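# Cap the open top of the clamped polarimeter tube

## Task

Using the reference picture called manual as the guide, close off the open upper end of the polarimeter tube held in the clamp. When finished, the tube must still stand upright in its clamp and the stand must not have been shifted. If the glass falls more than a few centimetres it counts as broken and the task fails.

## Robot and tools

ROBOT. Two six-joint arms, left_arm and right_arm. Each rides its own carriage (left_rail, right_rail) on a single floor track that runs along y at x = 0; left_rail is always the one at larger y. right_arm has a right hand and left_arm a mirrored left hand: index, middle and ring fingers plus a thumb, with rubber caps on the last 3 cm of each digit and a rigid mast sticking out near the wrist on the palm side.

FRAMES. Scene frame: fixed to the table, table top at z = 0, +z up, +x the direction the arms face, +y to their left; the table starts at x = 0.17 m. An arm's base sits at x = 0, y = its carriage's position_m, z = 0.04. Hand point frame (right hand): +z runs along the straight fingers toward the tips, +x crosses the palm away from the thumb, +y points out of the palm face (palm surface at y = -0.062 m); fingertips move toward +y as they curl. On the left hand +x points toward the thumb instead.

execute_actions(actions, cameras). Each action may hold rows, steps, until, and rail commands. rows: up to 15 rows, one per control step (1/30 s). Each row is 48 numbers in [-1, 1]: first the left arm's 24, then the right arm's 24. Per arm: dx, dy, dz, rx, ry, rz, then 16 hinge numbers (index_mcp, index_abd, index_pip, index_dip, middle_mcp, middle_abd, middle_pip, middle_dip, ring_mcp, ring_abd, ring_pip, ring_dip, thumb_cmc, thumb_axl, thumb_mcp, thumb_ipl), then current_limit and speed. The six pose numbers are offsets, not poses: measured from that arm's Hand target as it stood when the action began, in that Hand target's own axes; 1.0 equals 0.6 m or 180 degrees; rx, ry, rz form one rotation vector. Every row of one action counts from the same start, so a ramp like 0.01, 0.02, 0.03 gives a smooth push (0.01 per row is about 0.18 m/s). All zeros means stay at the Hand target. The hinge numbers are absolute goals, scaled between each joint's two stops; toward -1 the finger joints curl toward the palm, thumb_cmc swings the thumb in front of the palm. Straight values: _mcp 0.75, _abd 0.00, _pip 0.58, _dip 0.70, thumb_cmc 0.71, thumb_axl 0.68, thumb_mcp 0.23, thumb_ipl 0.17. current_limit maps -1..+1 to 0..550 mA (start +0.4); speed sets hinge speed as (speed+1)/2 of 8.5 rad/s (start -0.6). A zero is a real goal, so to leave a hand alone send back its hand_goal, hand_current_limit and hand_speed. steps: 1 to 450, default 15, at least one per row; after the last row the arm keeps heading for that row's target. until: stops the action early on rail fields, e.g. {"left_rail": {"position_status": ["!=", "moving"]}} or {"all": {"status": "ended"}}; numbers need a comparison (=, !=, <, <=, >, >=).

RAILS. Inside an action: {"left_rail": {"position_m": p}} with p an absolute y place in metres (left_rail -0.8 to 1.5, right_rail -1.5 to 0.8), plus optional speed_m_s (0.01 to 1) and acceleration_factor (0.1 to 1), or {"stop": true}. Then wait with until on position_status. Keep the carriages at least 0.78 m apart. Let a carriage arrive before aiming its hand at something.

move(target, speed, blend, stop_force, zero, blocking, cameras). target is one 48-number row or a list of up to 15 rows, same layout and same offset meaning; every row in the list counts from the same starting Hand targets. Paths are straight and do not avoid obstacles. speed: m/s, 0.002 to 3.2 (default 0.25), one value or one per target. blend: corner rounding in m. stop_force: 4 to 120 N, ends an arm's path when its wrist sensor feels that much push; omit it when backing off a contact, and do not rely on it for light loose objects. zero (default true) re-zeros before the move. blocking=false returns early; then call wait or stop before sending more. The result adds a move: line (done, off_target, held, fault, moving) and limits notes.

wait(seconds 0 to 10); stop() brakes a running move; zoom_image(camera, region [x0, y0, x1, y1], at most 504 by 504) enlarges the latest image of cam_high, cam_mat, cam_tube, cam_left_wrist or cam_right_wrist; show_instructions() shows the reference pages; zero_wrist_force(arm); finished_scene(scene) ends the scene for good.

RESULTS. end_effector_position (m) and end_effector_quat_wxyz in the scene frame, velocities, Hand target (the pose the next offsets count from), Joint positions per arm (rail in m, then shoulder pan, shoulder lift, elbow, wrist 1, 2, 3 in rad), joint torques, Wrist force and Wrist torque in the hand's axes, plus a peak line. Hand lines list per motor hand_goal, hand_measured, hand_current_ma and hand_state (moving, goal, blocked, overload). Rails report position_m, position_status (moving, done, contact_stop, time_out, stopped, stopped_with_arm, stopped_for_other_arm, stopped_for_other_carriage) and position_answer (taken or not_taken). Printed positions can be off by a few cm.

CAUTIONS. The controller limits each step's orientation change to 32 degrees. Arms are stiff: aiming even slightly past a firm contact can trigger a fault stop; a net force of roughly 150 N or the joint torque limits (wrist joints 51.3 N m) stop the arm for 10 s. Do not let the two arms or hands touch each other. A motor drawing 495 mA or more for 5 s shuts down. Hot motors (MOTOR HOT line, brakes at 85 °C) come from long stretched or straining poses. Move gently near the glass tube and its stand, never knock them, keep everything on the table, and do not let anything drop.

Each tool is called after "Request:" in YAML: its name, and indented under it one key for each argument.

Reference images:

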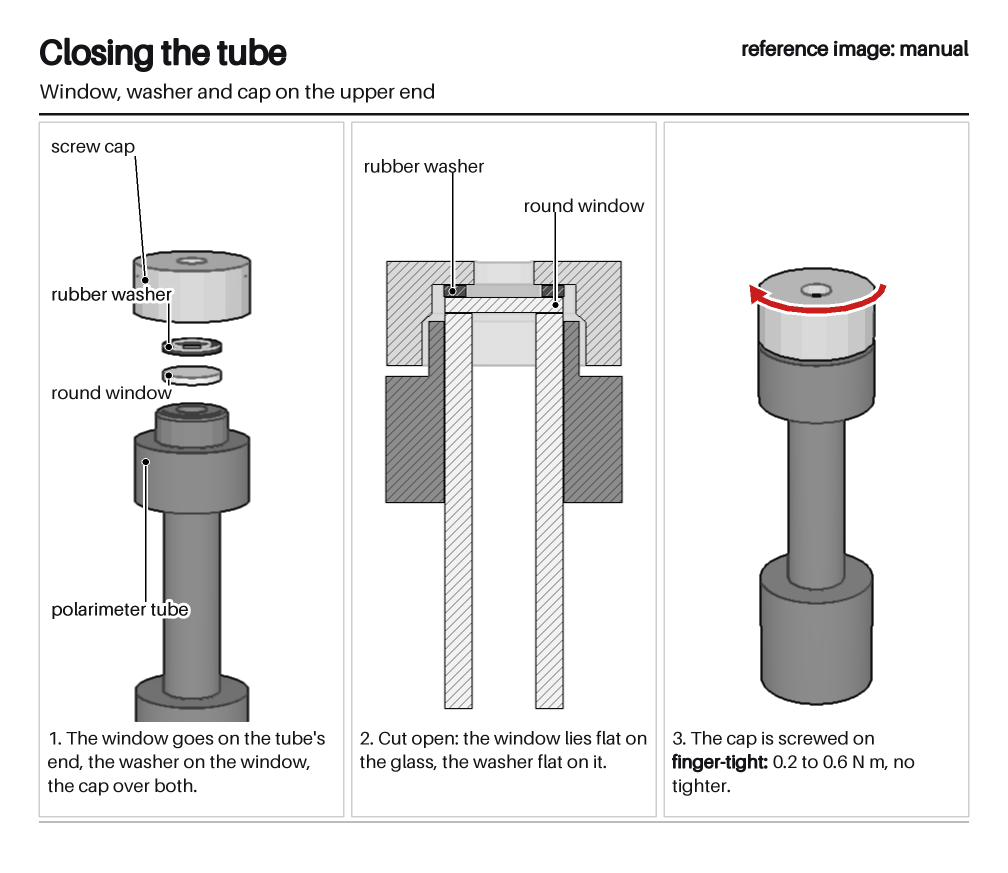

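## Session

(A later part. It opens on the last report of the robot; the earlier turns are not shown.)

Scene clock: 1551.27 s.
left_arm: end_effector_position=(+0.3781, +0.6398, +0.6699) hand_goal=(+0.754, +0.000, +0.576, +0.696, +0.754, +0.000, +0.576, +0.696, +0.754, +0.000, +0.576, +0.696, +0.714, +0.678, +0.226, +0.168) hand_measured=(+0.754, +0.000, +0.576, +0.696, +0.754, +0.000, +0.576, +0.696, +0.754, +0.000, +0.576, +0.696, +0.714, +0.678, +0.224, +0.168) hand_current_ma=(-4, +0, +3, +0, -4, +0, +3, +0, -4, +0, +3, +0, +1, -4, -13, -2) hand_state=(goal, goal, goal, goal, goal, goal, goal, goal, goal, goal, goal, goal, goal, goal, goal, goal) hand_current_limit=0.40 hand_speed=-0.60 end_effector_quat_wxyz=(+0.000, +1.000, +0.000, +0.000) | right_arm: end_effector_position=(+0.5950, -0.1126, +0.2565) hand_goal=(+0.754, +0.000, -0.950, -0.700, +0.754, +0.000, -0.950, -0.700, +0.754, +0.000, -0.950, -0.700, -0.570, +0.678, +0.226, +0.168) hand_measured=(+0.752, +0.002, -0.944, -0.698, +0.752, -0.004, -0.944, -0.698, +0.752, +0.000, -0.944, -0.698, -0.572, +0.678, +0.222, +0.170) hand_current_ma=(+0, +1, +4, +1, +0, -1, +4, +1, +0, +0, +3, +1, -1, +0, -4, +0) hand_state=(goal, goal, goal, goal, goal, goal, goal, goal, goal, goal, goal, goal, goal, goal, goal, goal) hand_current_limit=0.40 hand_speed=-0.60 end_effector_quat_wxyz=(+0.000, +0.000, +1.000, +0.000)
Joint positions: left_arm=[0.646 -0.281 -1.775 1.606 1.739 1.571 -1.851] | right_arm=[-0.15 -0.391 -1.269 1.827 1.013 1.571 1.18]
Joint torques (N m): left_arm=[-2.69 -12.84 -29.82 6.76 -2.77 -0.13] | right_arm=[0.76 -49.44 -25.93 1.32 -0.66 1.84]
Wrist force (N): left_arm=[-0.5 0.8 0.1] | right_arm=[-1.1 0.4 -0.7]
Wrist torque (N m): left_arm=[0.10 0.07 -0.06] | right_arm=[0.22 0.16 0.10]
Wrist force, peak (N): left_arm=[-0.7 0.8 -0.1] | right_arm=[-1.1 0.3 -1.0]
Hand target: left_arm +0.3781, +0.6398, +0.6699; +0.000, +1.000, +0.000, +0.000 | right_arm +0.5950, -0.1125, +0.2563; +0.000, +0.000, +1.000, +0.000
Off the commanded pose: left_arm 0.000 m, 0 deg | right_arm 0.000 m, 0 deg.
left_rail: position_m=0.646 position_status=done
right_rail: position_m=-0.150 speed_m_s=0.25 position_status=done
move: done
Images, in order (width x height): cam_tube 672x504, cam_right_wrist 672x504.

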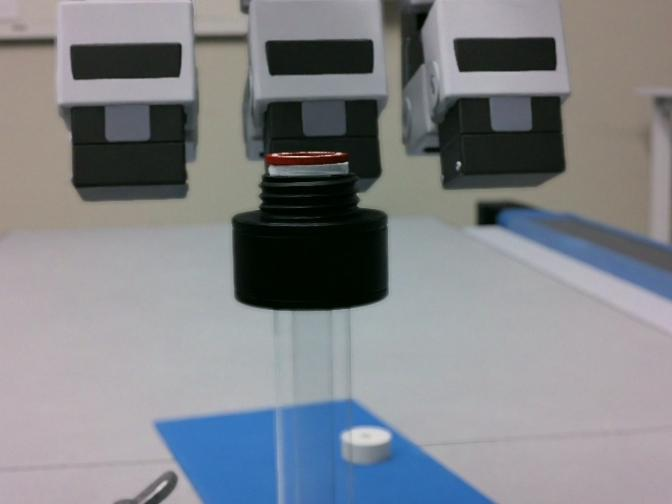

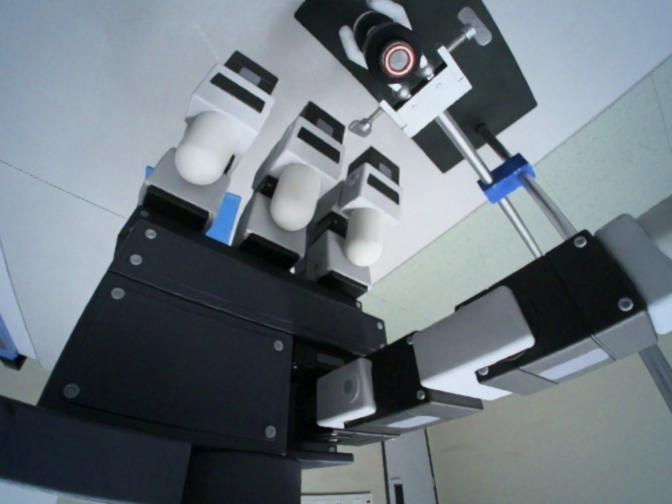

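Request:
move:
  target:
    - [0,0,0,0,0,0,0.754,0,0.576,0.696,0.754,0,0.576,0.696,0.754,0,0.576,0.696,0.714,0.678,0.226,0.168,0.4,-0.6,0,0,-0.173,0,0,0,0.753,0,-0.95,-0.7,0.753,0,-0.95,-0.7,0.753,0,-0.95,-0.7,-0.571,0.678,0.226,0.168,0.4,-0.6]
    - [0,0,0,0,0,0,0.754,0,0.576,0.696,0.754,0,0.576,0.696,0.754,0,0.576,0.696,0.714,0.678,0.226,0.168,0.4,-0.6,0.1533,-0.674,-0.173,0,0,0,0.753,0,-0.95,-0.7,0.753,0,-0.95,-0.7,0.753,0,-0.95,-0.7,-0.571,0.678,0.226,0.168,0.4,-0.6]
  speed: 0.2

Request:
execute_actions:
  actions:
    - {"rows":[[0,0,0,0,0,0,0.754,0,0.576,0.696,0.754,0,0.576,0.696,0.754,0,0.576,0.696,0.714,0.678,0.226,0.168,0.4,-0.6,0,0,0,0,0,0,0.753,0.2,-0.416,0.696,0.753,-0.2,-0.416,0.696,0.753,0,-0.95,-0.7,-0.571,0.678,0.226,0.168,0.4,-0.6]],"steps":45}

Request:
move:
  target:
    - [0,0,0,0,0,0,0.754,0,0.576,0.696,0.754,0,0.576,0.696,0.754,0,0.576,0.696,0.714,0.678,0.226,0.168,0.4,-0.6,0,0,0.383,0,0,0,0.753,0.2,-0.416,0.696,0.753,-0.2,-0.416,0.696,0.753,0,-0.95,-0.7,-0.571,0.678,0.226,0.168,0.4,-0.6]
  speed: 0.12
  cameras: ["cam_right_wrist", "cam_mat"]

Scene clock: 1737.07 s.
left_arm: end_effector_position=(+0.3781, +0.6398, +0.6699) hand_goal=(+0.754, +0.000, +0.576, +0.696, +0.754, +0.000, +0.576, +0.696, +0.754, +0.000, +0.576, +0.696, +0.714, +0.678, +0.226, +0.168) hand_measured=(+0.754, +0.000, +0.576, +0.696, +0.754, +0.000, +0.576, +0.696, +0.754, +0.000, +0.576, +0.696, +0.714, +0.678, +0.224, +0.168) hand_current_ma=(-4, +0, +3, +0, -4, +0, +3, +0, -4, +0, +3, +0, +1, -4, -13, -2) hand_state=(goal, goal, goal, goal, goal, goal, goal, goal, goal, goal, goal, goal, goal, goal, goal, goal) hand_current_limit=0.40 hand_speed=-0.60 end_effector_quat_wxyz=(+0.000, +1.000, +0.000, +0.000) | right_arm: end_effector_position=(+0.5031, -0.5166, +0.3601) hand_goal=(+0.754, +0.000, -0.950, -0.700, +0.754, +0.000, -0.950, -0.700, +0.754, +0.000, -0.950, -0.700, -0.570, +0.678, +0.226, +0.168) hand_measured=(+0.754, +0.002, -0.944, -0.698, +0.752, -0.004, -0.944, -0.698, +0.752, +0.000, -0.944, -0.698, -0.572, +0.678, +0.222, +0.168) hand_current_ma=(+0, +1, +3, +1, +0, -1, +4, +1, +0, +0, +3, +1, -1, +0, -4, +0) hand_state=(goal, goal, goal, goal, goal, goal, goal, goal, goal, goal, goal, goal, goal, goal, goal, goal) hand_current_limit=0.40 hand_speed=-0.60 end_effector_quat_wxyz=(+0.000, +0.000, +1.000, +0.000)
Joint positions: left_arm=[0.646 -0.281 -1.775 1.606 1.739 1.571 -1.851] | right_arm=[-0.15 -1.022 -1.211 1.545 1.237 1.571 0.549]
Joint torques (N m): left_arm=[-2.01 -12.75 -30.02 7.06 -2.76 0.03] | right_arm=[-15.49 -54.92 -39.37 7.8 -2.79 -2.91]
Wrist force (N): left_arm=[-0.3 0.7 0.0] | right_arm=[-0.8 -0.5 -1.0]
Wrist torque (N m): left_arm=[0.09 0.04 -0.04] | right_arm=[0.11 0.08 0.11]
Wrist force, peak (N): left_arm=[-0.5 1.1 -0.2] | right_arm=[-0.4 -1.7 -1.0]
Hand target: left_arm +0.3781, +0.6398, +0.6699; +0.000, +1.000, +0.000, +0.000 | right_arm +0.5030, -0.5169, +0.3601; +0.000, +0.000, +1.000, +0.000
Off the commanded pose: left_arm 0.000 m, 0 deg | right_arm 0.000 m, 0 deg.
left_rail: position_m=0.646 position_status=done
right_rail: position_m=-0.150 speed_m_s=0.25 position_status=done
move: done

Scene clock: 1738.77 s.
left_arm: end_effector_position=(+0.3781, +0.6398, +0.6699) hand_goal=(+0.754, +0.000, +0.576, +0.696, +0.754, +0.000, +0.576, +0.696, +0.754, +0.000, +0.576, +0.696, +0.714, +0.678, +0.226, +0.168) hand_measured=(+0.754, +0.000, +0.576, +0.696, +0.754, +0.000, +0.576, +0.696, +0.754, +0.000, +0.576, +0.696, +0.714, +0.678, +0.224, +0.168) hand_current_ma=(-4, +0, +3, +0, -4, +0, +3, +0, -4, +0, +3, +0, +1, -4, -13, -2) hand_state=(goal, goal, goal, goal, goal, goal, goal, goal, goal, goal, goal, goal, goal, goal, goal, goal) hand_current_limit=0.40 hand_speed=-0.60 end_effector_quat_wxyz=(+0.000, +1.000, +0.000, +0.000) | right_arm: end_effector_position=(+0.5030, -0.5169, +0.3601) hand_goal=(+0.754, +0.200, -0.416, +0.696, +0.754, -0.200, -0.416, +0.696, +0.754, +0.000, -0.950, -0.700, -0.570, +0.678, +0.226, +0.168) hand_measured=(+0.754, +0.196, -0.416, +0.694, +0.752, -0.196, -0.416, +0.694, +0.752, +0.000, -0.944, -0.698, -0.572, +0.678, +0.222, +0.168) hand_current_ma=(+0, -1, +0, -1, +0, +2, +0, -1, +0, +0, +3, +1, -1, +0, -4, +0) hand_state=(goal, goal, goal, goal, goal, goal, goal, goal, goal, goal, goal, goal, goal, goal, goal, goal) hand_current_limit=0.40 hand_speed=-0.60 end_effector_quat_wxyz=(+0.000, +0.000, +1.000, +0.000)
Joint positions: left_arm=[0.646 -0.281 -1.775 1.606 1.739 1.571 -1.851] | right_arm=[-0.15 -1.022 -1.211 1.545 1.237 1.571 0.549]
Joint torques (N m): left_arm=[-1.1 -10.86 -30.15 6.93 -2.59 -0.22] | right_arm=[-16.08 -55.2 -42.87 7.18 -2.63 -2.57]
Wrist force (N): left_arm=[-0.5 0.6 -0.1] | right_arm=[-0.7 -0.4 -1.2]
Wrist torque (N m): left_arm=[0.08 0.06 -0.05] | right_arm=[0.14 0.08 0.12]
Wrist force, peak (N): left_arm=[-0.9 0.5 0.0] | right_arm=[-1.0 -0.4 -1.4]
Hand target: left_arm +0.3781, +0.6398, +0.6699; +0.000, +1.000, +0.000, +0.000 | right_arm +0.5030, -0.5169, +0.3601; +0.000, +0.000, +1.000, +0.000
Off the commanded pose: left_arm 0.000 m, 0 deg | right_arm 0.000 m, 0 deg.
left_rail: position_m=0.646 position_status=done
right_rail: position_m=-0.150 speed_m_s=0.25 position_status=done

Scene clock: 1741.23 s.
left_arm: end_effector_position=(+0.3781, +0.6398, +0.6699) hand_goal=(+0.754, +0.000, +0.576, +0.696, +0.754, +0.000, +0.576, +0.696, +0.754, +0.000, +0.576, +0.696, +0.714, +0.678, +0.226, +0.168) hand_measured=(+0.754, +0.000, +0.576, +0.696, +0.754, +0.000, +0.576, +0.696, +0.754, +0.000, +0.576, +0.696, +0.714, +0.678, +0.224, +0.168) hand_current_ma=(-4, +0, +3, +0, -4, +0, +3, +0, -4, +0, +3, +0, +1, -4, -13, -2) hand_state=(goal, goal, goal, goal, goal, goal, goal, goal, goal, goal, goal, goal, goal, goal, goal, goal) hand_current_limit=0.40 hand_speed=-0.60 end_effector_quat_wxyz=(+0.000, +1.000, +0.000, +0.000) | right_arm: end_effector_position=(+0.5030, -0.5170, +0.1305) hand_goal=(+0.754, +0.200, -0.416, +0.696, +0.754, -0.200, -0.416, +0.696, +0.754, +0.000, -0.950, -0.700, -0.570, +0.678, +0.226, +0.168) hand_measured=(+0.754, +0.196, -0.416, +0.694, +0.754, -0.196, -0.416, +0.694, +0.752, +0.000, -0.944, -0.698, -0.572, +0.678, +0.222, +0.168) hand_current_ma=(+0, -1, +0, -1, +0, +2, +0, -1, +0, +0, +3, +1, -1, +0, -4, +0) hand_state=(goal, goal, goal, goal, goal, goal, goal, goal, goal, goal, goal, goal, goal, goal, goal, goal) hand_current_limit=0.40 hand_speed=-0.60 end_effector_quat_wxyz=(+0.000, +0.000, +1.000, +0.000)
Joint positions: left_arm=[0.646 -0.281 -1.775 1.606 1.739 1.571 -1.851] | right_arm=[-0.15 -1.022 -1.025 1.723 0.873 1.571 0.549]
Joint torques (N m): left_arm=[-1.38 -11.84 -29.93 6.97 -2.75 0.01] | right_arm=[5.41 -64.71 -22.53 1.92 -2.17 2.13]
Wrist force (N): left_arm=[-0.3 0.7 -0.1] | right_arm=[-1.2 -0.2 -0.7]
Wrist torque (N m): left_arm=[0.09 0.04 -0.04] | right_arm=[0.15 0.11 0.08]
Wrist force, peak (N): left_arm=[-0.8 0.8 -0.3] | right_arm=[-0.8 -0.5 -1.9]
Hand target: left_arm +0.3781, +0.6398, +0.6699; +0.000, +1.000, +0.000, +0.000 | right_arm +0.5031, -0.5169, +0.1303; +0.000, +0.000, +1.000, +0.000
Off the commanded pose: left_arm 0.000 m, 0 deg | right_arm 0.000 m, 0 deg.
left_rail: position_m=0.646 position_status=done
right_rail: position_m=-0.150 speed_m_s=0.25 position_status=done
move: done
Images, in order (width x height): cam_mat 672x504, cam_right_wrist 672x504.

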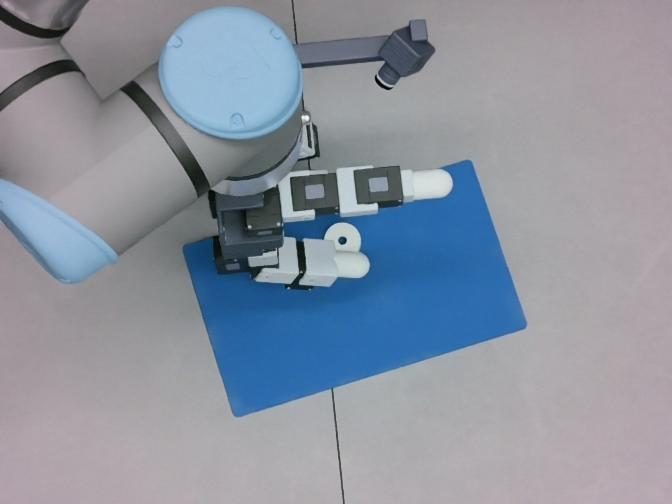

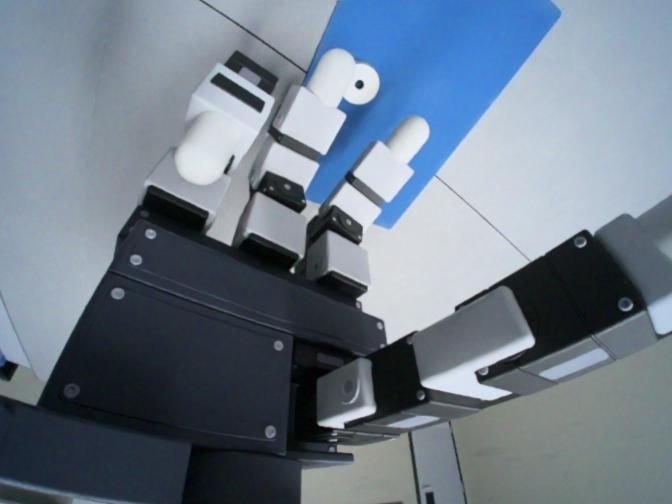

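Request:
zoom_image:
  camera: "cam_mat"
  region: [190, 130, 470, 340]

Scaled by 1.800 from the camera's 672x504 image, which has a finer 960x720 frame.

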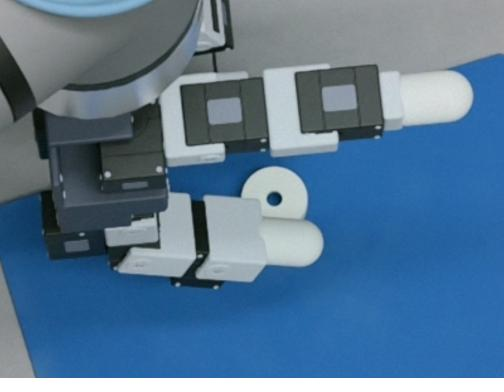

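Request:
move:
  target:
    - [0,0,0,0,0,0,0.754,0,0.576,0.696,0.754,0,0.576,0.696,0.754,0,0.576,0.696,0.714,0.678,0.226,0.168,0.4,-0.6,0,0,0.045,0,0,0,0.753,0.2,-0.416,0.696,0.753,-0.2,-0.416,0.696,0.753,0,-0.95,-0.7,-0.571,0.678,0.226,0.168,0.4,-0.6]
  speed: 0.05
  cameras: ["cam_right_wrist", "cam_mat"]

Request:
zoom_image:
  camera: "cam_right_wrist"
  region: [260, 40, 460, 190]

Request:
zoom_image:
  camera: "cam_mat"
  region: [270, 170, 430, 290]

Scene clock: 1790.77 s.
left_arm: end_effector_position=(+0.3781, +0.6398, +0.6699) hand_goal=(+0.754, +0.000, +0.576, +0.696, +0.754, +0.000, +0.576, +0.696, +0.754, +0.000, +0.576, +0.696, +0.714, +0.678, +0.226, +0.168) hand_measured=(+0.754, +0.000, +0.576, +0.696, +0.754, +0.000, +0.576, +0.696, +0.754, +0.000, +0.576, +0.696, +0.714, +0.678, +0.224, +0.168) hand_current_ma=(-4, +0, +3, +0, -4, +0, +3, +0, -4, +0, +3, +0, +1, -4, -13, -2) hand_state=(goal, goal, goal, goal, goal, goal, goal, goal, goal, goal, goal, goal, goal, goal, goal, goal) hand_current_limit=0.40 hand_speed=-0.60 end_effector_quat_wxyz=(+0.000, +1.000, +0.000, +0.000) | right_arm: end_effector_position=(+0.5031, -0.5169, +0.1035) hand_goal=(+0.754, +0.200, -0.416, +0.696, +0.754, -0.200, -0.416, +0.696, +0.754, +0.000, -0.950, -0.700, -0.570, +0.678, +0.226, +0.168) hand_measured=(+0.754, +0.196, -0.416, +0.694, +0.754, -0.196, -0.416, +0.694, +0.752, +0.000, -0.944, -0.698, -0.572, +0.678, +0.222, +0.168) hand_current_ma=(+0, -1, +0, -1, +0, +2, +0, -1, +0, +0, +3, +1, -1, +0, -4, +0) hand_state=(goal, goal, goal, goal, goal, goal, goal, goal, goal, goal, goal, goal, goal, goal, goal, goal) hand_current_limit=0.40 hand_speed=-0.60 end_effector_quat_wxyz=(+0.000, +0.000, +1.000, +0.000)
Joint positions: left_arm=[0.646 -0.281 -1.775 1.606 1.739 1.571 -1.851] | right_arm=[-0.15 -1.022 -0.996 1.734 0.832 1.571 0.549]
Joint torques (N m): left_arm=[-1.52 -11.88 -30.07 6.99 -2.87 0.01] | right_arm=[11.97 -66.82 -19.74 1.03 -2.13 1.76]
Wrist force (N): left_arm=[-0.3 0.8 0.0] | right_arm=[-1.0 -0.3 -1.1]
Wrist torque (N m): left_arm=[0.11 0.04 -0.04] | right_arm=[0.14 0.11 0.10]
Wrist force, peak (N): left_arm=[-0.6 1.0 -0.2] | right_arm=[-1.6 0.3 -0.8]
Hand target: left_arm +0.3781, +0.6398, +0.6699; +0.000, +1.000, +0.000, +0.000 | right_arm +0.5031, -0.5169, +0.1033; +0.000, +0.000, +1.000, +0.000
Off the commanded pose: left_arm 0.000 m, 0 deg | right_arm 0.000 m, 0 deg.
left_rail: position_m=0.646 position_status=done
right_rail: position_m=-0.150 speed_m_s=0.25 position_status=done
move: done
Images, in order (width x height): cam_mat 672x504, cam_right_wrist 672x504.

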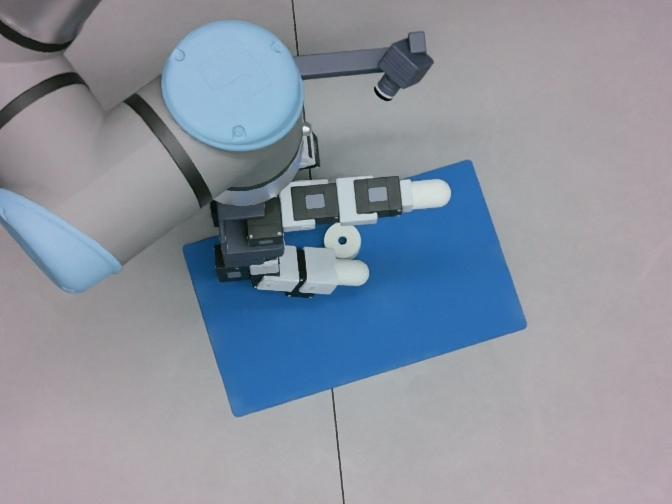

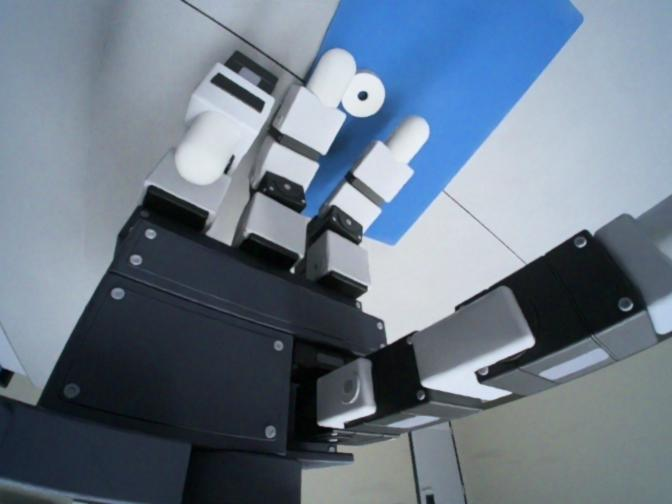

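Scaled by 2.520 from the camera's 672x504 image, which has a finer 960x720 frame.

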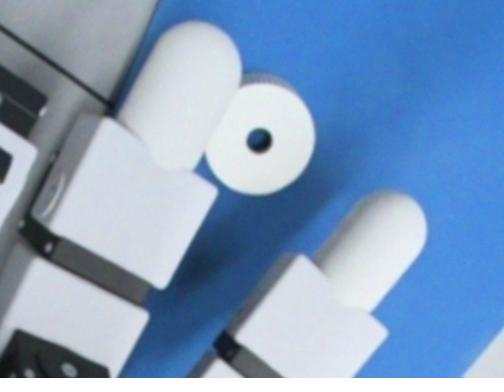

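Scaled by 3.150 from the camera's 672x504 image, which has a finer 960x720 frame.

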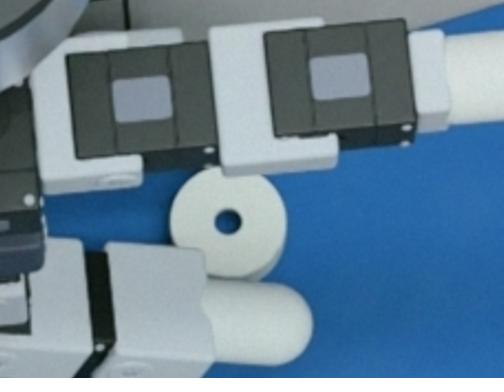

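Request:
move:
  target:
    - [0,0,0,0,0,0,0.754,0,0.576,0.696,0.754,0,0.576,0.696,0.754,0,0.576,0.696,0.714,0.678,0.226,0.168,0.4,-0.6,-0.0025,-0.0183,0,0,0,0,0.753,0.2,-0.416,0.696,0.753,-0.2,-0.416,0.696,0.753,0,-0.95,-0.7,-0.571,0.678,0.226,0.168,0.4,-0.6]
  speed: 0.05

Request:
execute_actions:
  actions:
    - {"rows":[[0,0,0,0,0,0,0.754,0,0.576,0.696,0.754,0,0.576,0.696,0.754,0,0.576,0.696,0.714,0.678,0.226,0.168,0.4,-0.6,0,0,0,0,0,0,0.753,0.14,-0.416,0.696,0.753,-0.14,-0.416,0.696,0.753,0,-0.95,-0.7,-0.571,0.678,0.226,0.168,0.4,-0.9]],"steps":30}
  cameras: ["cam_right_wrist", "cam_mat"]

Request:
zoom_image:
  camera: "cam_right_wrist"
  region: [260, 40, 460, 190]

Request:
zoom_image:
  camera: "cam_mat"
  region: [270, 170, 430, 290]

Scene clock: 1807.37 s.
left_arm: end_effector_position=(+0.3781, +0.6398, +0.6699) hand_goal=(+0.754, +0.000, +0.576, +0.696, +0.754, +0.000, +0.576, +0.696, +0.754, +0.000, +0.576, +0.696, +0.714, +0.678, +0.226, +0.168) hand_measured=(+0.754, +0.000, +0.576, +0.696, +0.754, +0.000, +0.576, +0.696, +0.754, +0.000, +0.576, +0.696, +0.714, +0.678, +0.224, +0.168) hand_current_ma=(-4, +0, +3, +0, -4, +0, +3, +0, -4, +0, +3, +0, +1, -4, -13, -2) hand_state=(goal, goal, goal, goal, goal, goal, goal, goal, goal, goal, goal, goal, goal, goal, goal, goal) hand_current_limit=0.40 hand_speed=-0.60 end_effector_quat_wxyz=(+0.000, +1.000, +0.000, +0.000) | right_arm: end_effector_position=(+0.5045, -0.5277, +0.1033) hand_goal=(+0.754, +0.200, -0.416, +0.696, +0.754, -0.200, -0.416, +0.696, +0.754, +0.000, -0.950, -0.700, -0.570, +0.678, +0.226, +0.168) hand_measured=(+0.754, +0.196, -0.416, +0.694, +0.754, -0.196, -0.416, +0.694, +0.752, +0.000, -0.944, -0.698, -0.572, +0.678, +0.222, +0.168) hand_current_ma=(+0, -1, +0, -1, +0, +2, +0, -1, +0, +0, +3, +1, -1, +0, -4, +0) hand_state=(goal, goal, goal, goal, goal, goal, goal, goal, goal, goal, goal, goal, goal, goal, goal, goal) hand_current_limit=0.40 hand_speed=-0.60 end_effector_quat_wxyz=(+0.000, +0.000, +1.000, +0.000)
Joint positions: left_arm=[0.646 -0.281 -1.775 1.606 1.739 1.571 -1.851] | right_arm=[-0.15 -1.029 -0.985 1.715 0.84 1.571 0.542]
Joint torques (N m): left_arm=[-2.07 -11.33 -30.06 7.09 -2.61 -0.06] | right_arm=[-16.03 -65.86 -33.72 6.14 -2.03 -1.66]
Wrist force (N): left_arm=[-0.3 0.8 0.2] | right_arm=[-1.0 -0.3 -0.7]
Wrist torque (N m): left_arm=[0.09 0.05 -0.04] | right_arm=[0.12 0.09 0.08]
Wrist force, peak (N): left_arm=[-0.6 1.0 -0.1] | right_arm=[-1.3 -0.1 -1.2]
Hand target: left_arm +0.3781, +0.6398, +0.6699; +0.000, +1.000, +0.000, +0.000 | right_arm +0.5046, -0.5279, +0.1033; +0.000, +0.000, +1.000, +0.000
Off the commanded pose: left_arm 0.000 m, 0 deg | right_arm 0.000 m, 0 deg.
left_rail: position_m=0.646 position_status=done
right_rail: position_m=-0.150 speed_m_s=0.25 position_status=done
move: done

Scene clock: 1808.57 s.
left_arm: end_effector_position=(+0.3781, +0.6398, +0.6699) hand_goal=(+0.754, +0.000, +0.576, +0.696, +0.754, +0.000, +0.576, +0.696, +0.754, +0.000, +0.576, +0.696, +0.714, +0.678, +0.226, +0.168) hand_measured=(+0.754, +0.000, +0.576, +0.696, +0.754, +0.000, +0.576, +0.696, +0.754, +0.000, +0.576, +0.696, +0.714, +0.678, +0.224, +0.168) hand_current_ma=(-4, +0, +3, +0, -4, +0, +3, +0, -4, +0, +3, +0, +1, -4, -13, -2) hand_state=(goal, goal, goal, goal, goal, goal, goal, goal, goal, goal, goal, goal, goal, goal, goal, goal) hand_current_limit=0.40 hand_speed=-0.60 end_effector_quat_wxyz=(+0.000, +1.000, +0.000, +0.000) | right_arm: end_effector_position=(+0.5046, -0.5279, +0.1033) hand_goal=(+0.754, +0.140, -0.416, +0.696, +0.754, -0.140, -0.416, +0.696, +0.754, +0.000, -0.950, -0.700, -0.570, +0.678, +0.226, +0.168) hand_measured=(+0.754, +0.142, -0.416, +0.694, +0.754, -0.142, -0.416, +0.694, +0.752, +0.000, -0.944, -0.698, -0.572, +0.678, +0.222, +0.168) hand_current_ma=(+0, +1, +0, -1, +0, -1, +0, -1, +0, +0, +3, +1, -1, +0, -4, +0) hand_state=(goal, goal, goal, goal, goal, goal, goal, goal, goal, goal, goal, goal, goal, goal, goal, goal) hand_current_limit=0.40 hand_speed=-0.90 end_effector_quat_wxyz=(+0.000, +0.000, +1.000, +0.000)
Joint positions: left_arm=[0.646 -0.281 -1.775 1.606 1.739 1.571 -1.851] | right_arm=[-0.15 -1.029 -0.984 1.715 0.841 1.571 0.542]
Joint torques (N m): left_arm=[-1.62 -11.18 -30.12 7.19 -2.69 -0.02] | right_arm=[-16.6 -65.48 -34.04 7.07 -2.23 -2.33]
Wrist force (N): left_arm=[-0.5 0.5 -0.1] | right_arm=[-0.9 -0.1 -0.6]
Wrist torque (N m): left_arm=[0.09 0.06 -0.05] | right_arm=[0.14 0.08 0.09]
Wrist force, peak (N): left_arm=[-0.6 0.9 0.1] | right_arm=[-1.5 -0.2 -0.8]
Hand target: left_arm +0.3781, +0.6398, +0.6699; +0.000, +1.000, +0.000, +0.000 | right_arm +0.5046, -0.5279, +0.1033; +0.000, +0.000, +1.000, +0.000
Off the commanded pose: left_arm 0.000 m, 0 deg | right_arm 0.000 m, 0 deg.
left_rail: position_m=0.646 position_status=done
right_rail: position_m=-0.150 speed_m_s=0.25 position_status=done
Images, in order (width x height): cam_mat 672x504, cam_right_wrist 672x504.

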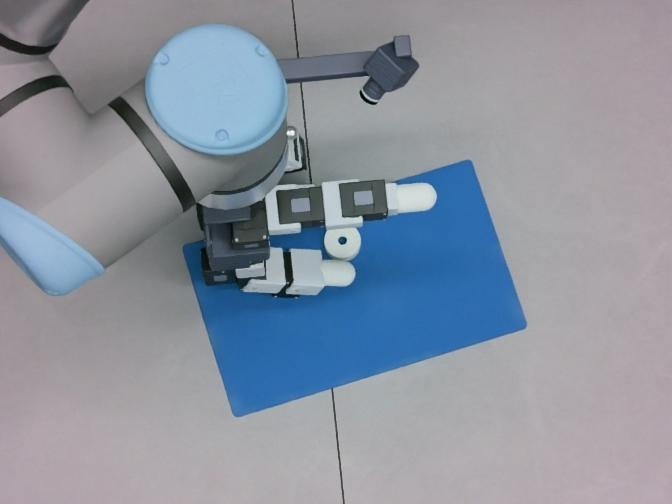

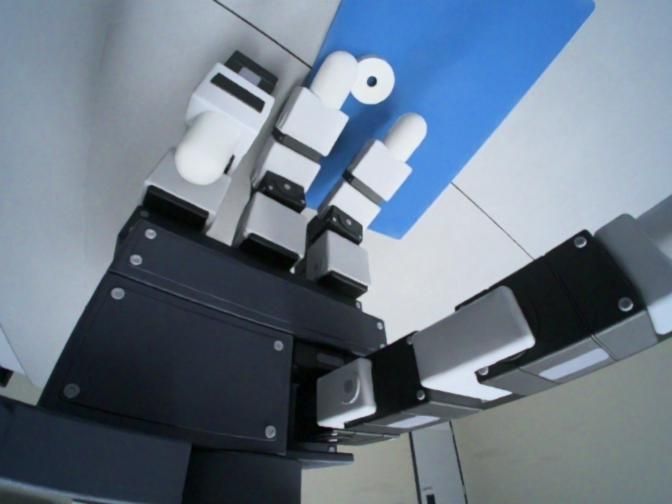

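Scaled by 2.520 from the camera's 672x504 image, which has a finer 960x720 frame.

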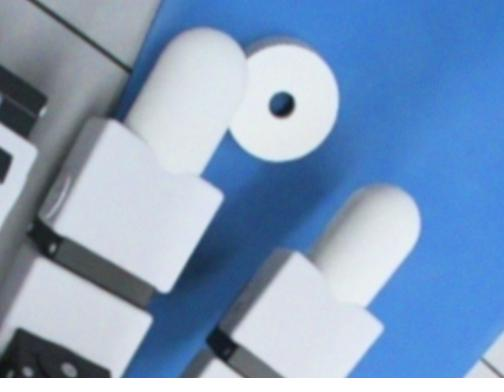

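Scaled by 3.150 from the camera's 672x504 image, which has a finer 960x720 frame.

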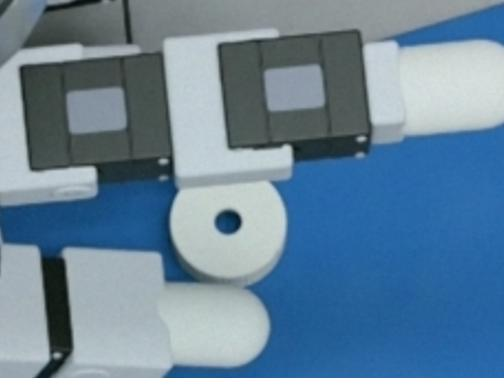

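Request:
execute_actions:
  actions:
    - {"rows":[[0,0,0,0,0,0,0.754,0,0.576,0.696,0.754,0,0.576,0.696,0.754,0,0.576,0.696,0.714,0.678,0.226,0.168,0.4,-0.6,0,0,0,0,0,0,0.753,0.18,-0.416,0.696,0.753,-0.18,-0.416,0.696,0.753,0,-0.95,-0.7,-0.571,0.678,0.226,0.168,0.4,-0.9]],"steps":30}

Request:
move:
  target:
    - [0,0,0,0,0,0,0.754,0,0.576,0.696,0.754,0,0.576,0.696,0.754,0,0.576,0.696,0.714,0.678,0.226,0.168,0.4,-0.6,0.0033,0.0025,0,0,0,0,0.753,0.18,-0.416,0.696,0.753,-0.18,-0.416,0.696,0.753,0,-0.95,-0.7,-0.571,0.678,0.226,0.168,0.4,-0.9]
    - [0,0,0,0,0,0,0.754,0,0.576,0.696,0.754,0,0.576,0.696,0.754,0,0.576,0.696,0.714,0.678,0.226,0.168,0.4,-0.6,0.0033,0.0025,0.0322,0,0,0,0.753,0.18,-0.416,0.696,0.753,-0.18,-0.416,0.696,0.753,0,-0.95,-0.7,-0.571,0.678,0.226,0.168,0.4,-0.9]
  speed: 0.02
  stop_force: 4
  cameras: ["cam_right_wrist", "cam_mat"]

Request:
zoom_image:
  camera: "cam_right_wrist"
  region: [260, 40, 460, 190]

Request:
zoom_image:
  camera: "cam_mat"
  region: [270, 170, 430, 290]

Scene clock: 1820.63 s.
left_arm: end_effector_position=(+0.3781, +0.6398, +0.6699) hand_goal=(+0.754, +0.000, +0.576, +0.696, +0.754, +0.000, +0.576, +0.696, +0.754, +0.000, +0.576, +0.696, +0.714, +0.678, +0.226, +0.168) hand_measured=(+0.754, +0.000, +0.576, +0.696, +0.754, +0.000, +0.576, +0.696, +0.754, +0.000, +0.576, +0.696, +0.714, +0.678, +0.224, +0.168) hand_current_ma=(-4, +0, +3, +0, -4, +0, +3, +0, -4, +0, +3, +0, +1, -4, -13, -2) hand_state=(goal, goal, goal, goal, goal, goal, goal, goal, goal, goal, goal, goal, goal, goal, goal, goal) hand_current_limit=0.40 hand_speed=-0.60 end_effector_quat_wxyz=(+0.000, +1.000, +0.000, +0.000) | right_arm: end_effector_position=(+0.5046, -0.5279, +0.1033) hand_goal=(+0.754, +0.180, -0.416, +0.696, +0.754, -0.180, -0.416, +0.696, +0.754, +0.000, -0.950, -0.700, -0.570, +0.678, +0.226, +0.168) hand_measured=(+0.754, +0.176, -0.416, +0.694, +0.754, -0.176, -0.416, +0.694, +0.752, +0.000, -0.944, -0.698, -0.572, +0.678, +0.222, +0.168) hand_current_ma=(+0, -2, +0, -1, +0, +2, +0, -1, +0, +0, +3, +1, -1, +0, -4, +0) hand_state=(goal, goal, goal, goal, goal, goal, goal, goal, goal, goal, goal, goal, goal, goal, goal, goal) hand_current_limit=0.40 hand_speed=-0.90 end_effector_quat_wxyz=(+0.000, +0.000, +1.000, +0.000)
Joint positions: left_arm=[0.646 -0.281 -1.775 1.606 1.739 1.571 -1.851] | right_arm=[-0.15 -1.029 -0.984 1.715 0.841 1.571 0.542]
Joint torques (N m): left_arm=[-0.46 -10.87 -29.5 7.13 -2.86 0.04] | right_arm=[-15.46 -65.25 -33.76 6.94 -2.63 -2.39]
Wrist force (N): left_arm=[-0.3 0.7 0.1] | right_arm=[-1.4 0.1 -0.8]
Wrist torque (N m): left_arm=[0.08 0.04 -0.03] | right_arm=[0.19 0.14 0.06]
Wrist force, peak (N): left_arm=[-0.7 0.9 -0.1] | right_arm=[-1.5 -0.4 -0.9]
Hand target: left_arm +0.3781, +0.6398, +0.6699; +0.000, +1.000, +0.000, +0.000 | right_arm +0.5046, -0.5279, +0.1033; +0.000, +0.000, +1.000, +0.000
Off the commanded pose: left_arm 0.000 m, 0 deg | right_arm 0.000 m, 0 deg.
left_rail: position_m=0.646 position_status=done
right_rail: position_m=-0.150 speed_m_s=0.25 position_status=done

Scene clock: 1822.77 s.
left_arm: end_effector_position=(+0.3781, +0.6398, +0.6699) hand_goal=(+0.754, +0.000, +0.576, +0.696, +0.754, +0.000, +0.576, +0.696, +0.754, +0.000, +0.576, +0.696, +0.714, +0.678, +0.226, +0.168) hand_measured=(+0.754, +0.000, +0.576, +0.696, +0.754, +0.000, +0.576, +0.696, +0.754, +0.000, +0.576, +0.696, +0.714, +0.678, +0.224, +0.168) hand_current_ma=(-4, +0, +3, +0, -4, +0, +3, +0, -4, +0, +3, +0, +1, -4, -13, -2) hand_state=(goal, goal, goal, goal, goal, goal, goal, goal, goal, goal, goal, goal, goal, goal, goal, goal) hand_current_limit=0.40 hand_speed=-0.60 end_effector_quat_wxyz=(+0.000, +1.000, +0.000, +0.000) | right_arm: end_effector_position=(+0.5026, -0.5264, +0.0840) hand_goal=(+0.754, +0.180, -0.416, +0.696, +0.754, -0.180, -0.416, +0.696, +0.754, +0.000, -0.950, -0.700, -0.570, +0.678, +0.226, +0.168) hand_measured=(+0.754, +0.176, -0.416, +0.694, +0.754, -0.176, -0.416, +0.694, +0.752, +0.000, -0.944, -0.698, -0.572, +0.678, +0.222, +0.168) hand_current_ma=(+0, -2, +0, -1, +0, +2, +0, -1, +0, +0, +3, +1, -1, +0, -4, +0) hand_state=(goal, goal, goal, goal, goal, goal, goal, goal, goal, goal, goal, goal, goal, goal, goal, goal) hand_current_limit=0.40 hand_speed=-0.90 end_effector_quat_wxyz=(+0.000, +0.000, +1.000, +0.000)
Joint positions: left_arm=[0.646 -0.281 -1.775 1.606 1.739 1.571 -1.851] | right_arm=[-0.15 -1.03 -0.966 1.727 0.81 1.571 0.54]
Joint torques (N m): left_arm=[-0.89 -11.26 -30.06 7.06 -2.58 -0.05] | right_arm=[-15.32 -65.01 -18.87 1.49 -2.4 -2.18]
Wrist force (N): left_arm=[-0.5 0.4 0.2] | right_arm=[-1.0 -0.5 -1.1]
Wrist torque (N m): left_arm=[0.04 0.06 -0.04] | right_arm=[0.12 0.11 0.11]
Wrist force, peak (N): left_arm=[-0.7 0.9 0.1] | right_arm=[-1.2 -0.5 -1.2]
Hand target: left_arm +0.3781, +0.6398, +0.6699; +0.000, +1.000, +0.000, +0.000 | right_arm +0.5026, -0.5264, +0.0840; +0.000, +0.000, +1.000, +0.000
Off the commanded pose: left_arm 0.000 m, 0 deg | right_arm 0.000 m, 0 deg.
left_rail: position_m=0.646 position_status=done
right_rail: position_m=-0.150 speed_m_s=0.25 position_status=done
move: done
Images, in order (width x height): cam_mat 672x504, cam_right_wrist 672x504.

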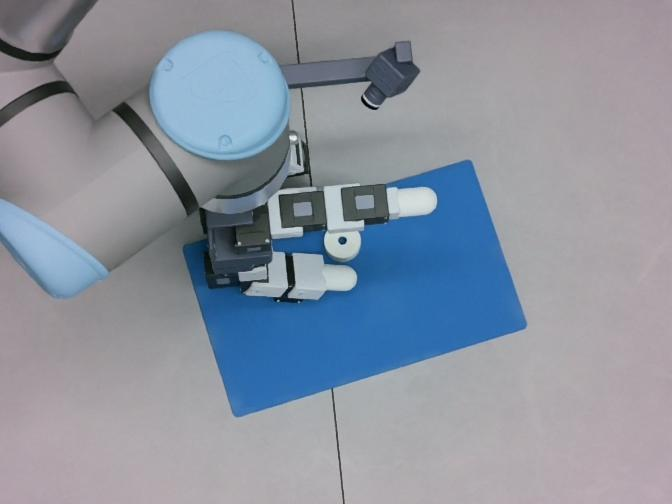

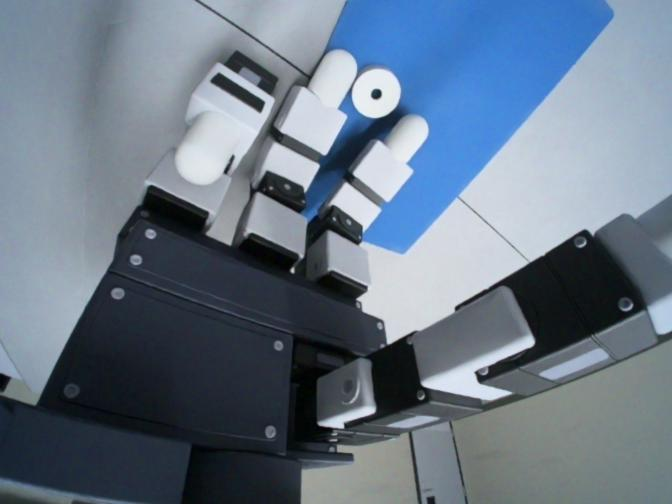

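Scaled by 2.520 from the camera's 672x504 image, which has a finer 960x720 frame.

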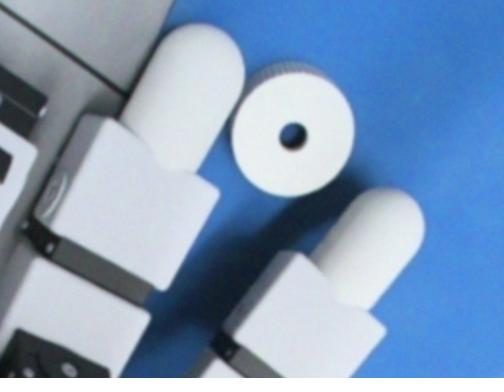

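Scaled by 3.150 from the camera's 672x504 image, which has a finer 960x720 frame.

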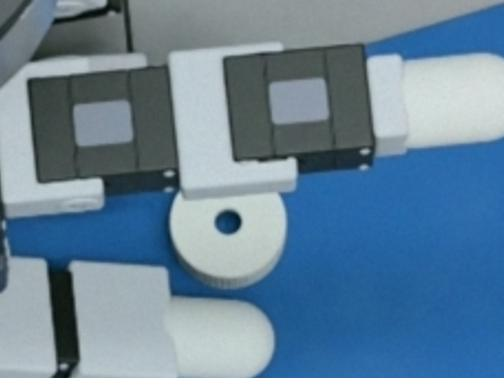

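Request:
move:
  target:
    - [0,0,0,0,0,0,0.754,0,0.576,0.696,0.754,0,0.576,0.696,0.754,0,0.576,0.696,0.714,0.678,0.226,0.168,0.4,-0.6,0.004,0.0033,0,0,0,0,0.753,0.18,-0.416,0.696,0.753,-0.18,-0.416,0.696,0.753,0,-0.95,-0.7,-0.571,0.678,0.226,0.168,0.4,-0.9]
    - [0,0,0,0,0,0,0.754,0,0.576,0.696,0.754,0,0.576,0.696,0.754,0,0.576,0.696,0.714,0.678,0.226,0.168,0.4,-0.6,0.004,0.0033,0.0158,0,0,0,0.753,0.18,-0.416,0.696,0.753,-0.18,-0.416,0.696,0.753,0,-0.95,-0.7,-0.571,0.678,0.226,0.168,0.4,-0.9]
  speed: 0.008
  stop_force: 4
  cameras: ["cam_right_wrist"]

Scene clock: 1848.07 s.
left_arm: end_effector_position=(+0.3781, +0.6398, +0.6699) hand_goal=(+0.754, +0.000, +0.576, +0.696, +0.754, +0.000, +0.576, +0.696, +0.754, +0.000, +0.576, +0.696, +0.714, +0.678, +0.226, +0.168) hand_measured=(+0.754, +0.000, +0.576, +0.696, +0.754, +0.000, +0.576, +0.696, +0.754, +0.000, +0.576, +0.696, +0.714, +0.678, +0.224, +0.168) hand_current_ma=(-4, +0, +3, +0, -4, +0, +3, +0, -4, +0, +3, +0, +1, -4, -13, -2) hand_state=(goal, goal, goal, goal, goal, goal, goal, goal, goal, goal, goal, goal, goal, goal, goal, goal) hand_current_limit=0.40 hand_speed=-0.60 end_effector_quat_wxyz=(+0.000, +1.000, +0.000, +0.000) | right_arm: end_effector_position=(+0.5002, -0.5244, +0.0805) hand_goal=(+0.754, +0.180, -0.416, +0.696, +0.754, -0.180, -0.416, +0.696, +0.754, +0.000, -0.950, -0.700, -0.570, +0.678, +0.226, +0.168) hand_measured=(+0.754, +0.176, -0.422, +0.694, +0.752, -0.176, -0.422, +0.694, +0.752, +0.000, -0.944, -0.698, -0.572, +0.678, +0.222, +0.168) hand_current_ma=(+0, -1, -3, -1, +0, +2, -3, -1, +0, +0, +3, +1, -1, +0, -4, +0) hand_state=(goal, goal, goal, goal, goal, goal, goal, goal, goal, goal, goal, goal, goal, goal, goal, goal) hand_current_limit=0.40 hand_speed=-0.90 end_effector_quat_wxyz=(+0.000, +0.000, +1.000, +0.000)
Joint positions: left_arm=[0.646 -0.281 -1.775 1.606 1.739 1.571 -1.851] | right_arm=[-0.15 -1.032 -0.966 1.735 0.801 1.571 0.539]
Joint torques (N m): left_arm=[-0.74 -12.27 -30.55 7.06 -2.69 -0.1] | right_arm=[-8.37 -92.11 -31.24 6.89 -2.47 -2.25]
Wrist force (N): left_arm=[-0.5 0.8 0.1] | right_arm=[-0.9 -1.7 -4.5]
Wrist torque (N m): left_arm=[0.11 0.06 -0.05] | right_arm=[0.33 0.09 0.13]
Wrist force, peak (N): left_arm=[-0.5 1.0 0.0] | right_arm=[-0.7 -2.6 -7.2]
Hand target: left_arm +0.3781, +0.6398, +0.6699; +0.000, +1.000, +0.000, +0.000 | right_arm +0.5002, -0.5244, +0.0805; +0.000, +0.000, +1.000, +0.000 (not the last commanded pose)
Off the commanded pose: left_arm 0.000 m, 0 deg | right_arm 0.006 m, 0 deg.
left_rail: position_m=0.646 position_status=done
right_rail: position_m=-0.150 speed_m_s=0.25 position_status=done
move: contact (right_arm); path passed 1 of 2 targets
Images, in order (width x height): cam_right_wrist 672x504.

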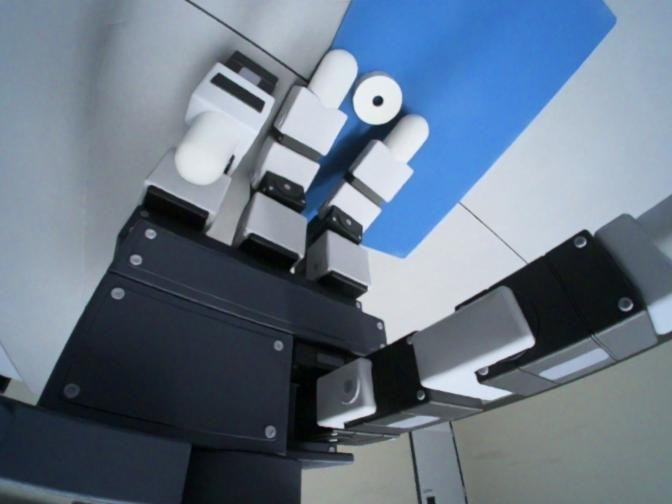

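Request:
execute_actions:
  actions:
    - {"rows":[[0,0,0,0,0,0,0.754,0,0.576,0.696,0.754,0,0.576,0.696,0.754,0,0.576,0.696,0.714,0.678,0.226,0.168,0.4,-0.6,0,0,-0.0012,0,0,0,0.753,0.18,-0.416,0.696,0.753,-0.18,-0.416,0.696,0.753,0,-0.95,-0.7,-0.571,0.678,0.226,0.168,0.4,-0.9]],"steps":20}
    - {"rows":[[0,0,0,0,0,0,0.754,0,0.576,0.696,0.754,0,0.576,0.696,0.754,0,0.576,0.696,0.714,0.678,0.226,0.168,0.4,-0.6,0,0,0,0,0,0,0.753,0.04,-0.416,0.696,0.753,-0.04,-0.416,0.696,0.753,0,-0.95,-0.7,-0.571,0.678,0.226,0.168,0.4,-0.97]],"steps":75}
  cameras: ["cam_right_wrist", "cam_mat"]

Request:
zoom_image:
  camera: "cam_right_wrist"
  region: [260, 40, 460, 190]

Request:
zoom_image:
  camera: "cam_mat"
  region: [270, 170, 430, 290]

Scene clock: 1856.90 s.
left_arm: end_effector_position=(+0.3781, +0.6398, +0.6699) hand_goal=(+0.754, +0.000, +0.576, +0.696, +0.754, +0.000, +0.576, +0.696, +0.754, +0.000, +0.576, +0.696, +0.714, +0.678, +0.226, +0.168) hand_measured=(+0.754, +0.000, +0.576, +0.696, +0.754, +0.000, +0.576, +0.696, +0.754, +0.000, +0.576, +0.696, +0.714, +0.678, +0.224, +0.168) hand_current_ma=(-4, +0, +3, +0, -4, +0, +3, +0, -4, +0, +3, +0, +1, -4, -13, -2) hand_state=(goal, goal, goal, goal, goal, goal, goal, goal, goal, goal, goal, goal, goal, goal, goal, goal) hand_current_limit=0.40 hand_speed=-0.60 end_effector_quat_wxyz=(+0.000, +1.000, +0.000, +0.000) | right_arm: end_effector_position=(+0.5002, -0.5244, +0.0812) hand_goal=(+0.754, +0.040, -0.416, +0.696, +0.754, -0.040, -0.416, +0.696, +0.754, +0.000, -0.950, -0.700, -0.570, +0.678, +0.226, +0.168) hand_measured=(+0.754, +0.056, -0.416, +0.694, +0.752, -0.056, -0.416, +0.694, +0.752, +0.000, -0.944, -0.698, -0.572, +0.678, +0.222, +0.168) hand_current_ma=(+0, +12, +0, -1, +0, -13, +0, -1, +0, +0, +3, +1, -1, +0, -4, +0) hand_state=(goal, goal, goal, goal, goal, goal, goal, goal, goal, goal, goal, goal, goal, goal, goal, goal) hand_current_limit=0.40 hand_speed=-0.97 end_effector_quat_wxyz=(+0.000, +0.000, +1.000, +0.000)
Joint positions: left_arm=[0.646 -0.281 -1.775 1.606 1.739 1.571 -1.851] | right_arm=[-0.15 -1.032 -0.967 1.735 0.802 1.571 0.539]
Joint torques (N m): left_arm=[-1.68 -10.68 -30.37 7.2 -2.61 -0.18] | right_arm=[11.64 -93.67 -32.59 6.99 -2.44 -1.64]
Wrist force (N): left_arm=[-0.3 0.7 0.0] | right_arm=[-0.9 -0.6 -0.8]
Wrist torque (N m): left_arm=[0.10 0.04 -0.03] | right_arm=[0.07 0.10 0.12]
Wrist force, peak (N): left_arm=[-0.9 1.0 0.1] | right_arm=[-1.1 -1.5 -4.6]
Hand target: left_arm +0.3781, +0.6398, +0.6699; +0.000, +1.000, +0.000, +0.000 | right_arm +0.5002, -0.5244, +0.0812; +0.000, +0.000, +1.000, +0.000
Off the commanded pose: left_arm 0.000 m, 0 deg | right_arm 0.000 m, 0 deg.
left_rail: position_m=0.646 position_status=done
right_rail: position_m=-0.150 speed_m_s=0.25 position_status=done
Images, in order (width x height): cam_mat 672x504, cam_right_wrist 672x504.

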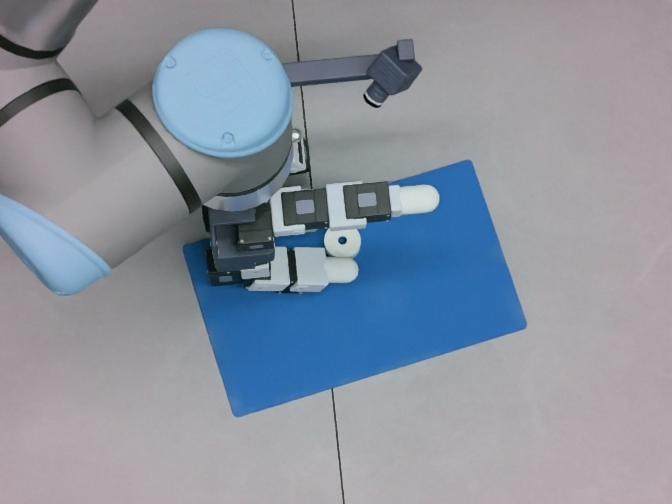

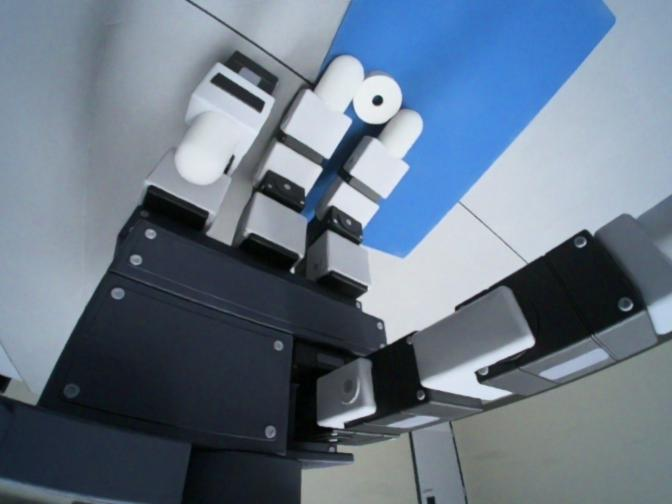

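Scaled by 2.520 from the camera's 672x504 image, which has a finer 960x720 frame.

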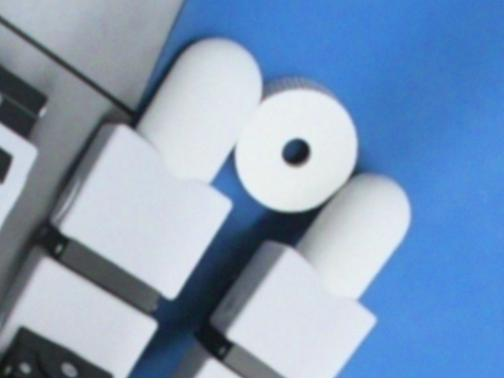

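Scaled by 3.150 from the camera's 672x504 image, which has a finer 960x720 frame.

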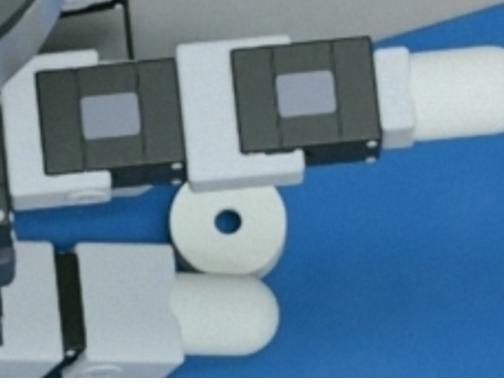

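Request:
execute_actions:
  actions:
    - {"rows":[[0,0,0,0,0,0,0.754,0,0.576,0.696,0.754,0,0.576,0.696,0.754,0,0.576,0.696,0.714,0.678,0.226,0.168,0.4,-0.6,0,0,0,0,0,0,0.753,-0.04,-0.416,0.696,0.753,0.04,-0.416,0.696,0.753,0,-0.95,-0.7,-0.571,0.678,0.226,0.168,0.4,-0.97]],"steps":60}
  cameras: ["cam_right_wrist", "cam_mat"]

Request:
zoom_image:
  camera: "cam_right_wrist"
  region: [260, 40, 460, 190]

Scene clock: 1865.27 s.
left_arm: end_effector_position=(+0.3781, +0.6398, +0.6699) hand_goal=(+0.754, +0.000, +0.576, +0.696, +0.754, +0.000, +0.576, +0.696, +0.754, +0.000, +0.576, +0.696, +0.714, +0.678, +0.226, +0.168) hand_measured=(+0.754, +0.000, +0.576, +0.696, +0.754, +0.000, +0.576, +0.696, +0.754, +0.000, +0.576, +0.696, +0.714, +0.678, +0.224, +0.168) hand_current_ma=(-4, +0, +3, +0, -4, +0, +3, +0, -4, +0, +3, +0, +1, -4, -13, -2) hand_state=(goal, goal, goal, goal, goal, goal, goal, goal, goal, goal, goal, goal, goal, goal, goal, goal) hand_current_limit=0.40 hand_speed=-0.60 end_effector_quat_wxyz=(+0.000, +1.000, +0.000, +0.000) | right_arm: end_effector_position=(+0.5002, -0.5244, +0.0812) hand_goal=(+0.754, -0.040, -0.416, +0.696, +0.754, +0.040, -0.416, +0.696, +0.754, +0.000, -0.950, -0.700, -0.570, +0.678, +0.226, +0.168) hand_measured=(+0.754, +0.038, -0.416, +0.694, +0.752, -0.042, -0.416, +0.694, +0.752, +0.000, -0.944, -0.698, -0.572, +0.678, +0.222, +0.168) hand_current_ma=(+0, +149, +0, -1, +0, -160, +0, +0, +0, +0, +3, +1, -1, +0, -4, +0) hand_state=(goal, blocked, goal, goal, goal, blocked, goal, goal, goal, goal, goal, goal, goal, goal, goal, goal) hand_current_limit=0.40 hand_speed=-0.97 end_effector_quat_wxyz=(+0.000, +0.000, +1.000, +0.000)
Joint positions: left_arm=[0.646 -0.281 -1.775 1.606 1.739 1.571 -1.851] | right_arm=[-0.15 -1.032 -0.967 1.735 0.802 1.571 0.539]
Joint torques (N m): left_arm=[-0.78 -11.13 -30.18 7.2 -2.8 -0.08] | right_arm=[10.36 -94.58 -32.31 6.92 -2.43 -1.07]
Wrist force (N): left_arm=[-0.6 0.5 0.1] | right_arm=[-1.2 -0.4 -1.1]
Wrist torque (N m): left_arm=[0.05 0.08 -0.05] | right_arm=[0.11 0.12 0.11]
Wrist force, peak (N): left_arm=[-0.5 1.1 0.1] | right_arm=[-1.2 -0.5 -1.7]
Hand target: left_arm +0.3781, +0.6398, +0.6699; +0.000, +1.000, +0.000, +0.000 | right_arm +0.5002, -0.5244, +0.0812; +0.000, +0.000, +1.000, +0.000
Off the commanded pose: left_arm 0.000 m, 0 deg | right_arm 0.000 m, 0 deg.
left_rail: position_m=0.646 position_status=done
right_rail: position_m=-0.150 speed_m_s=0.25 position_status=done
Images, in order (width x height): cam_mat 672x504, cam_right_wrist 672x504.

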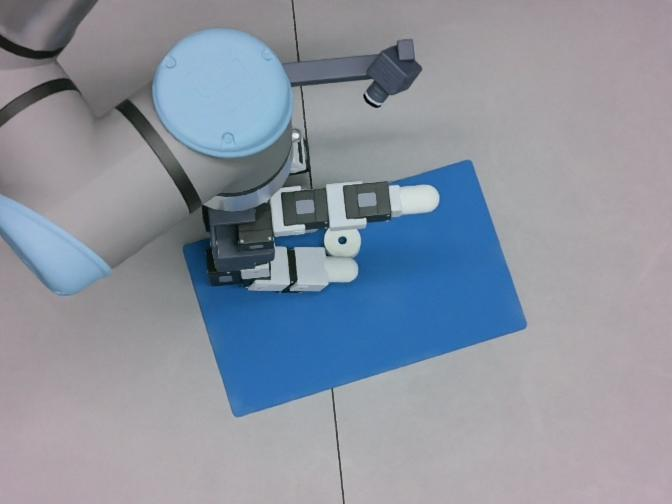

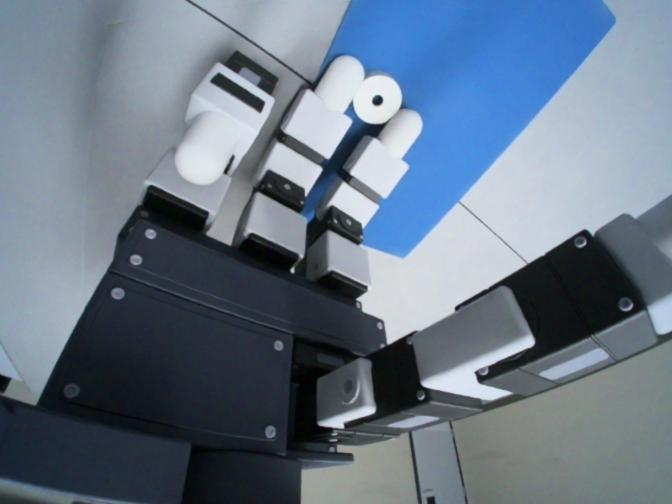

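Scaled by 2.520 from the camera's 672x504 image, which has a finer 960x720 frame.

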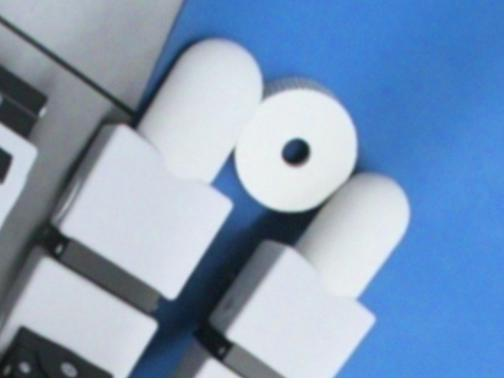

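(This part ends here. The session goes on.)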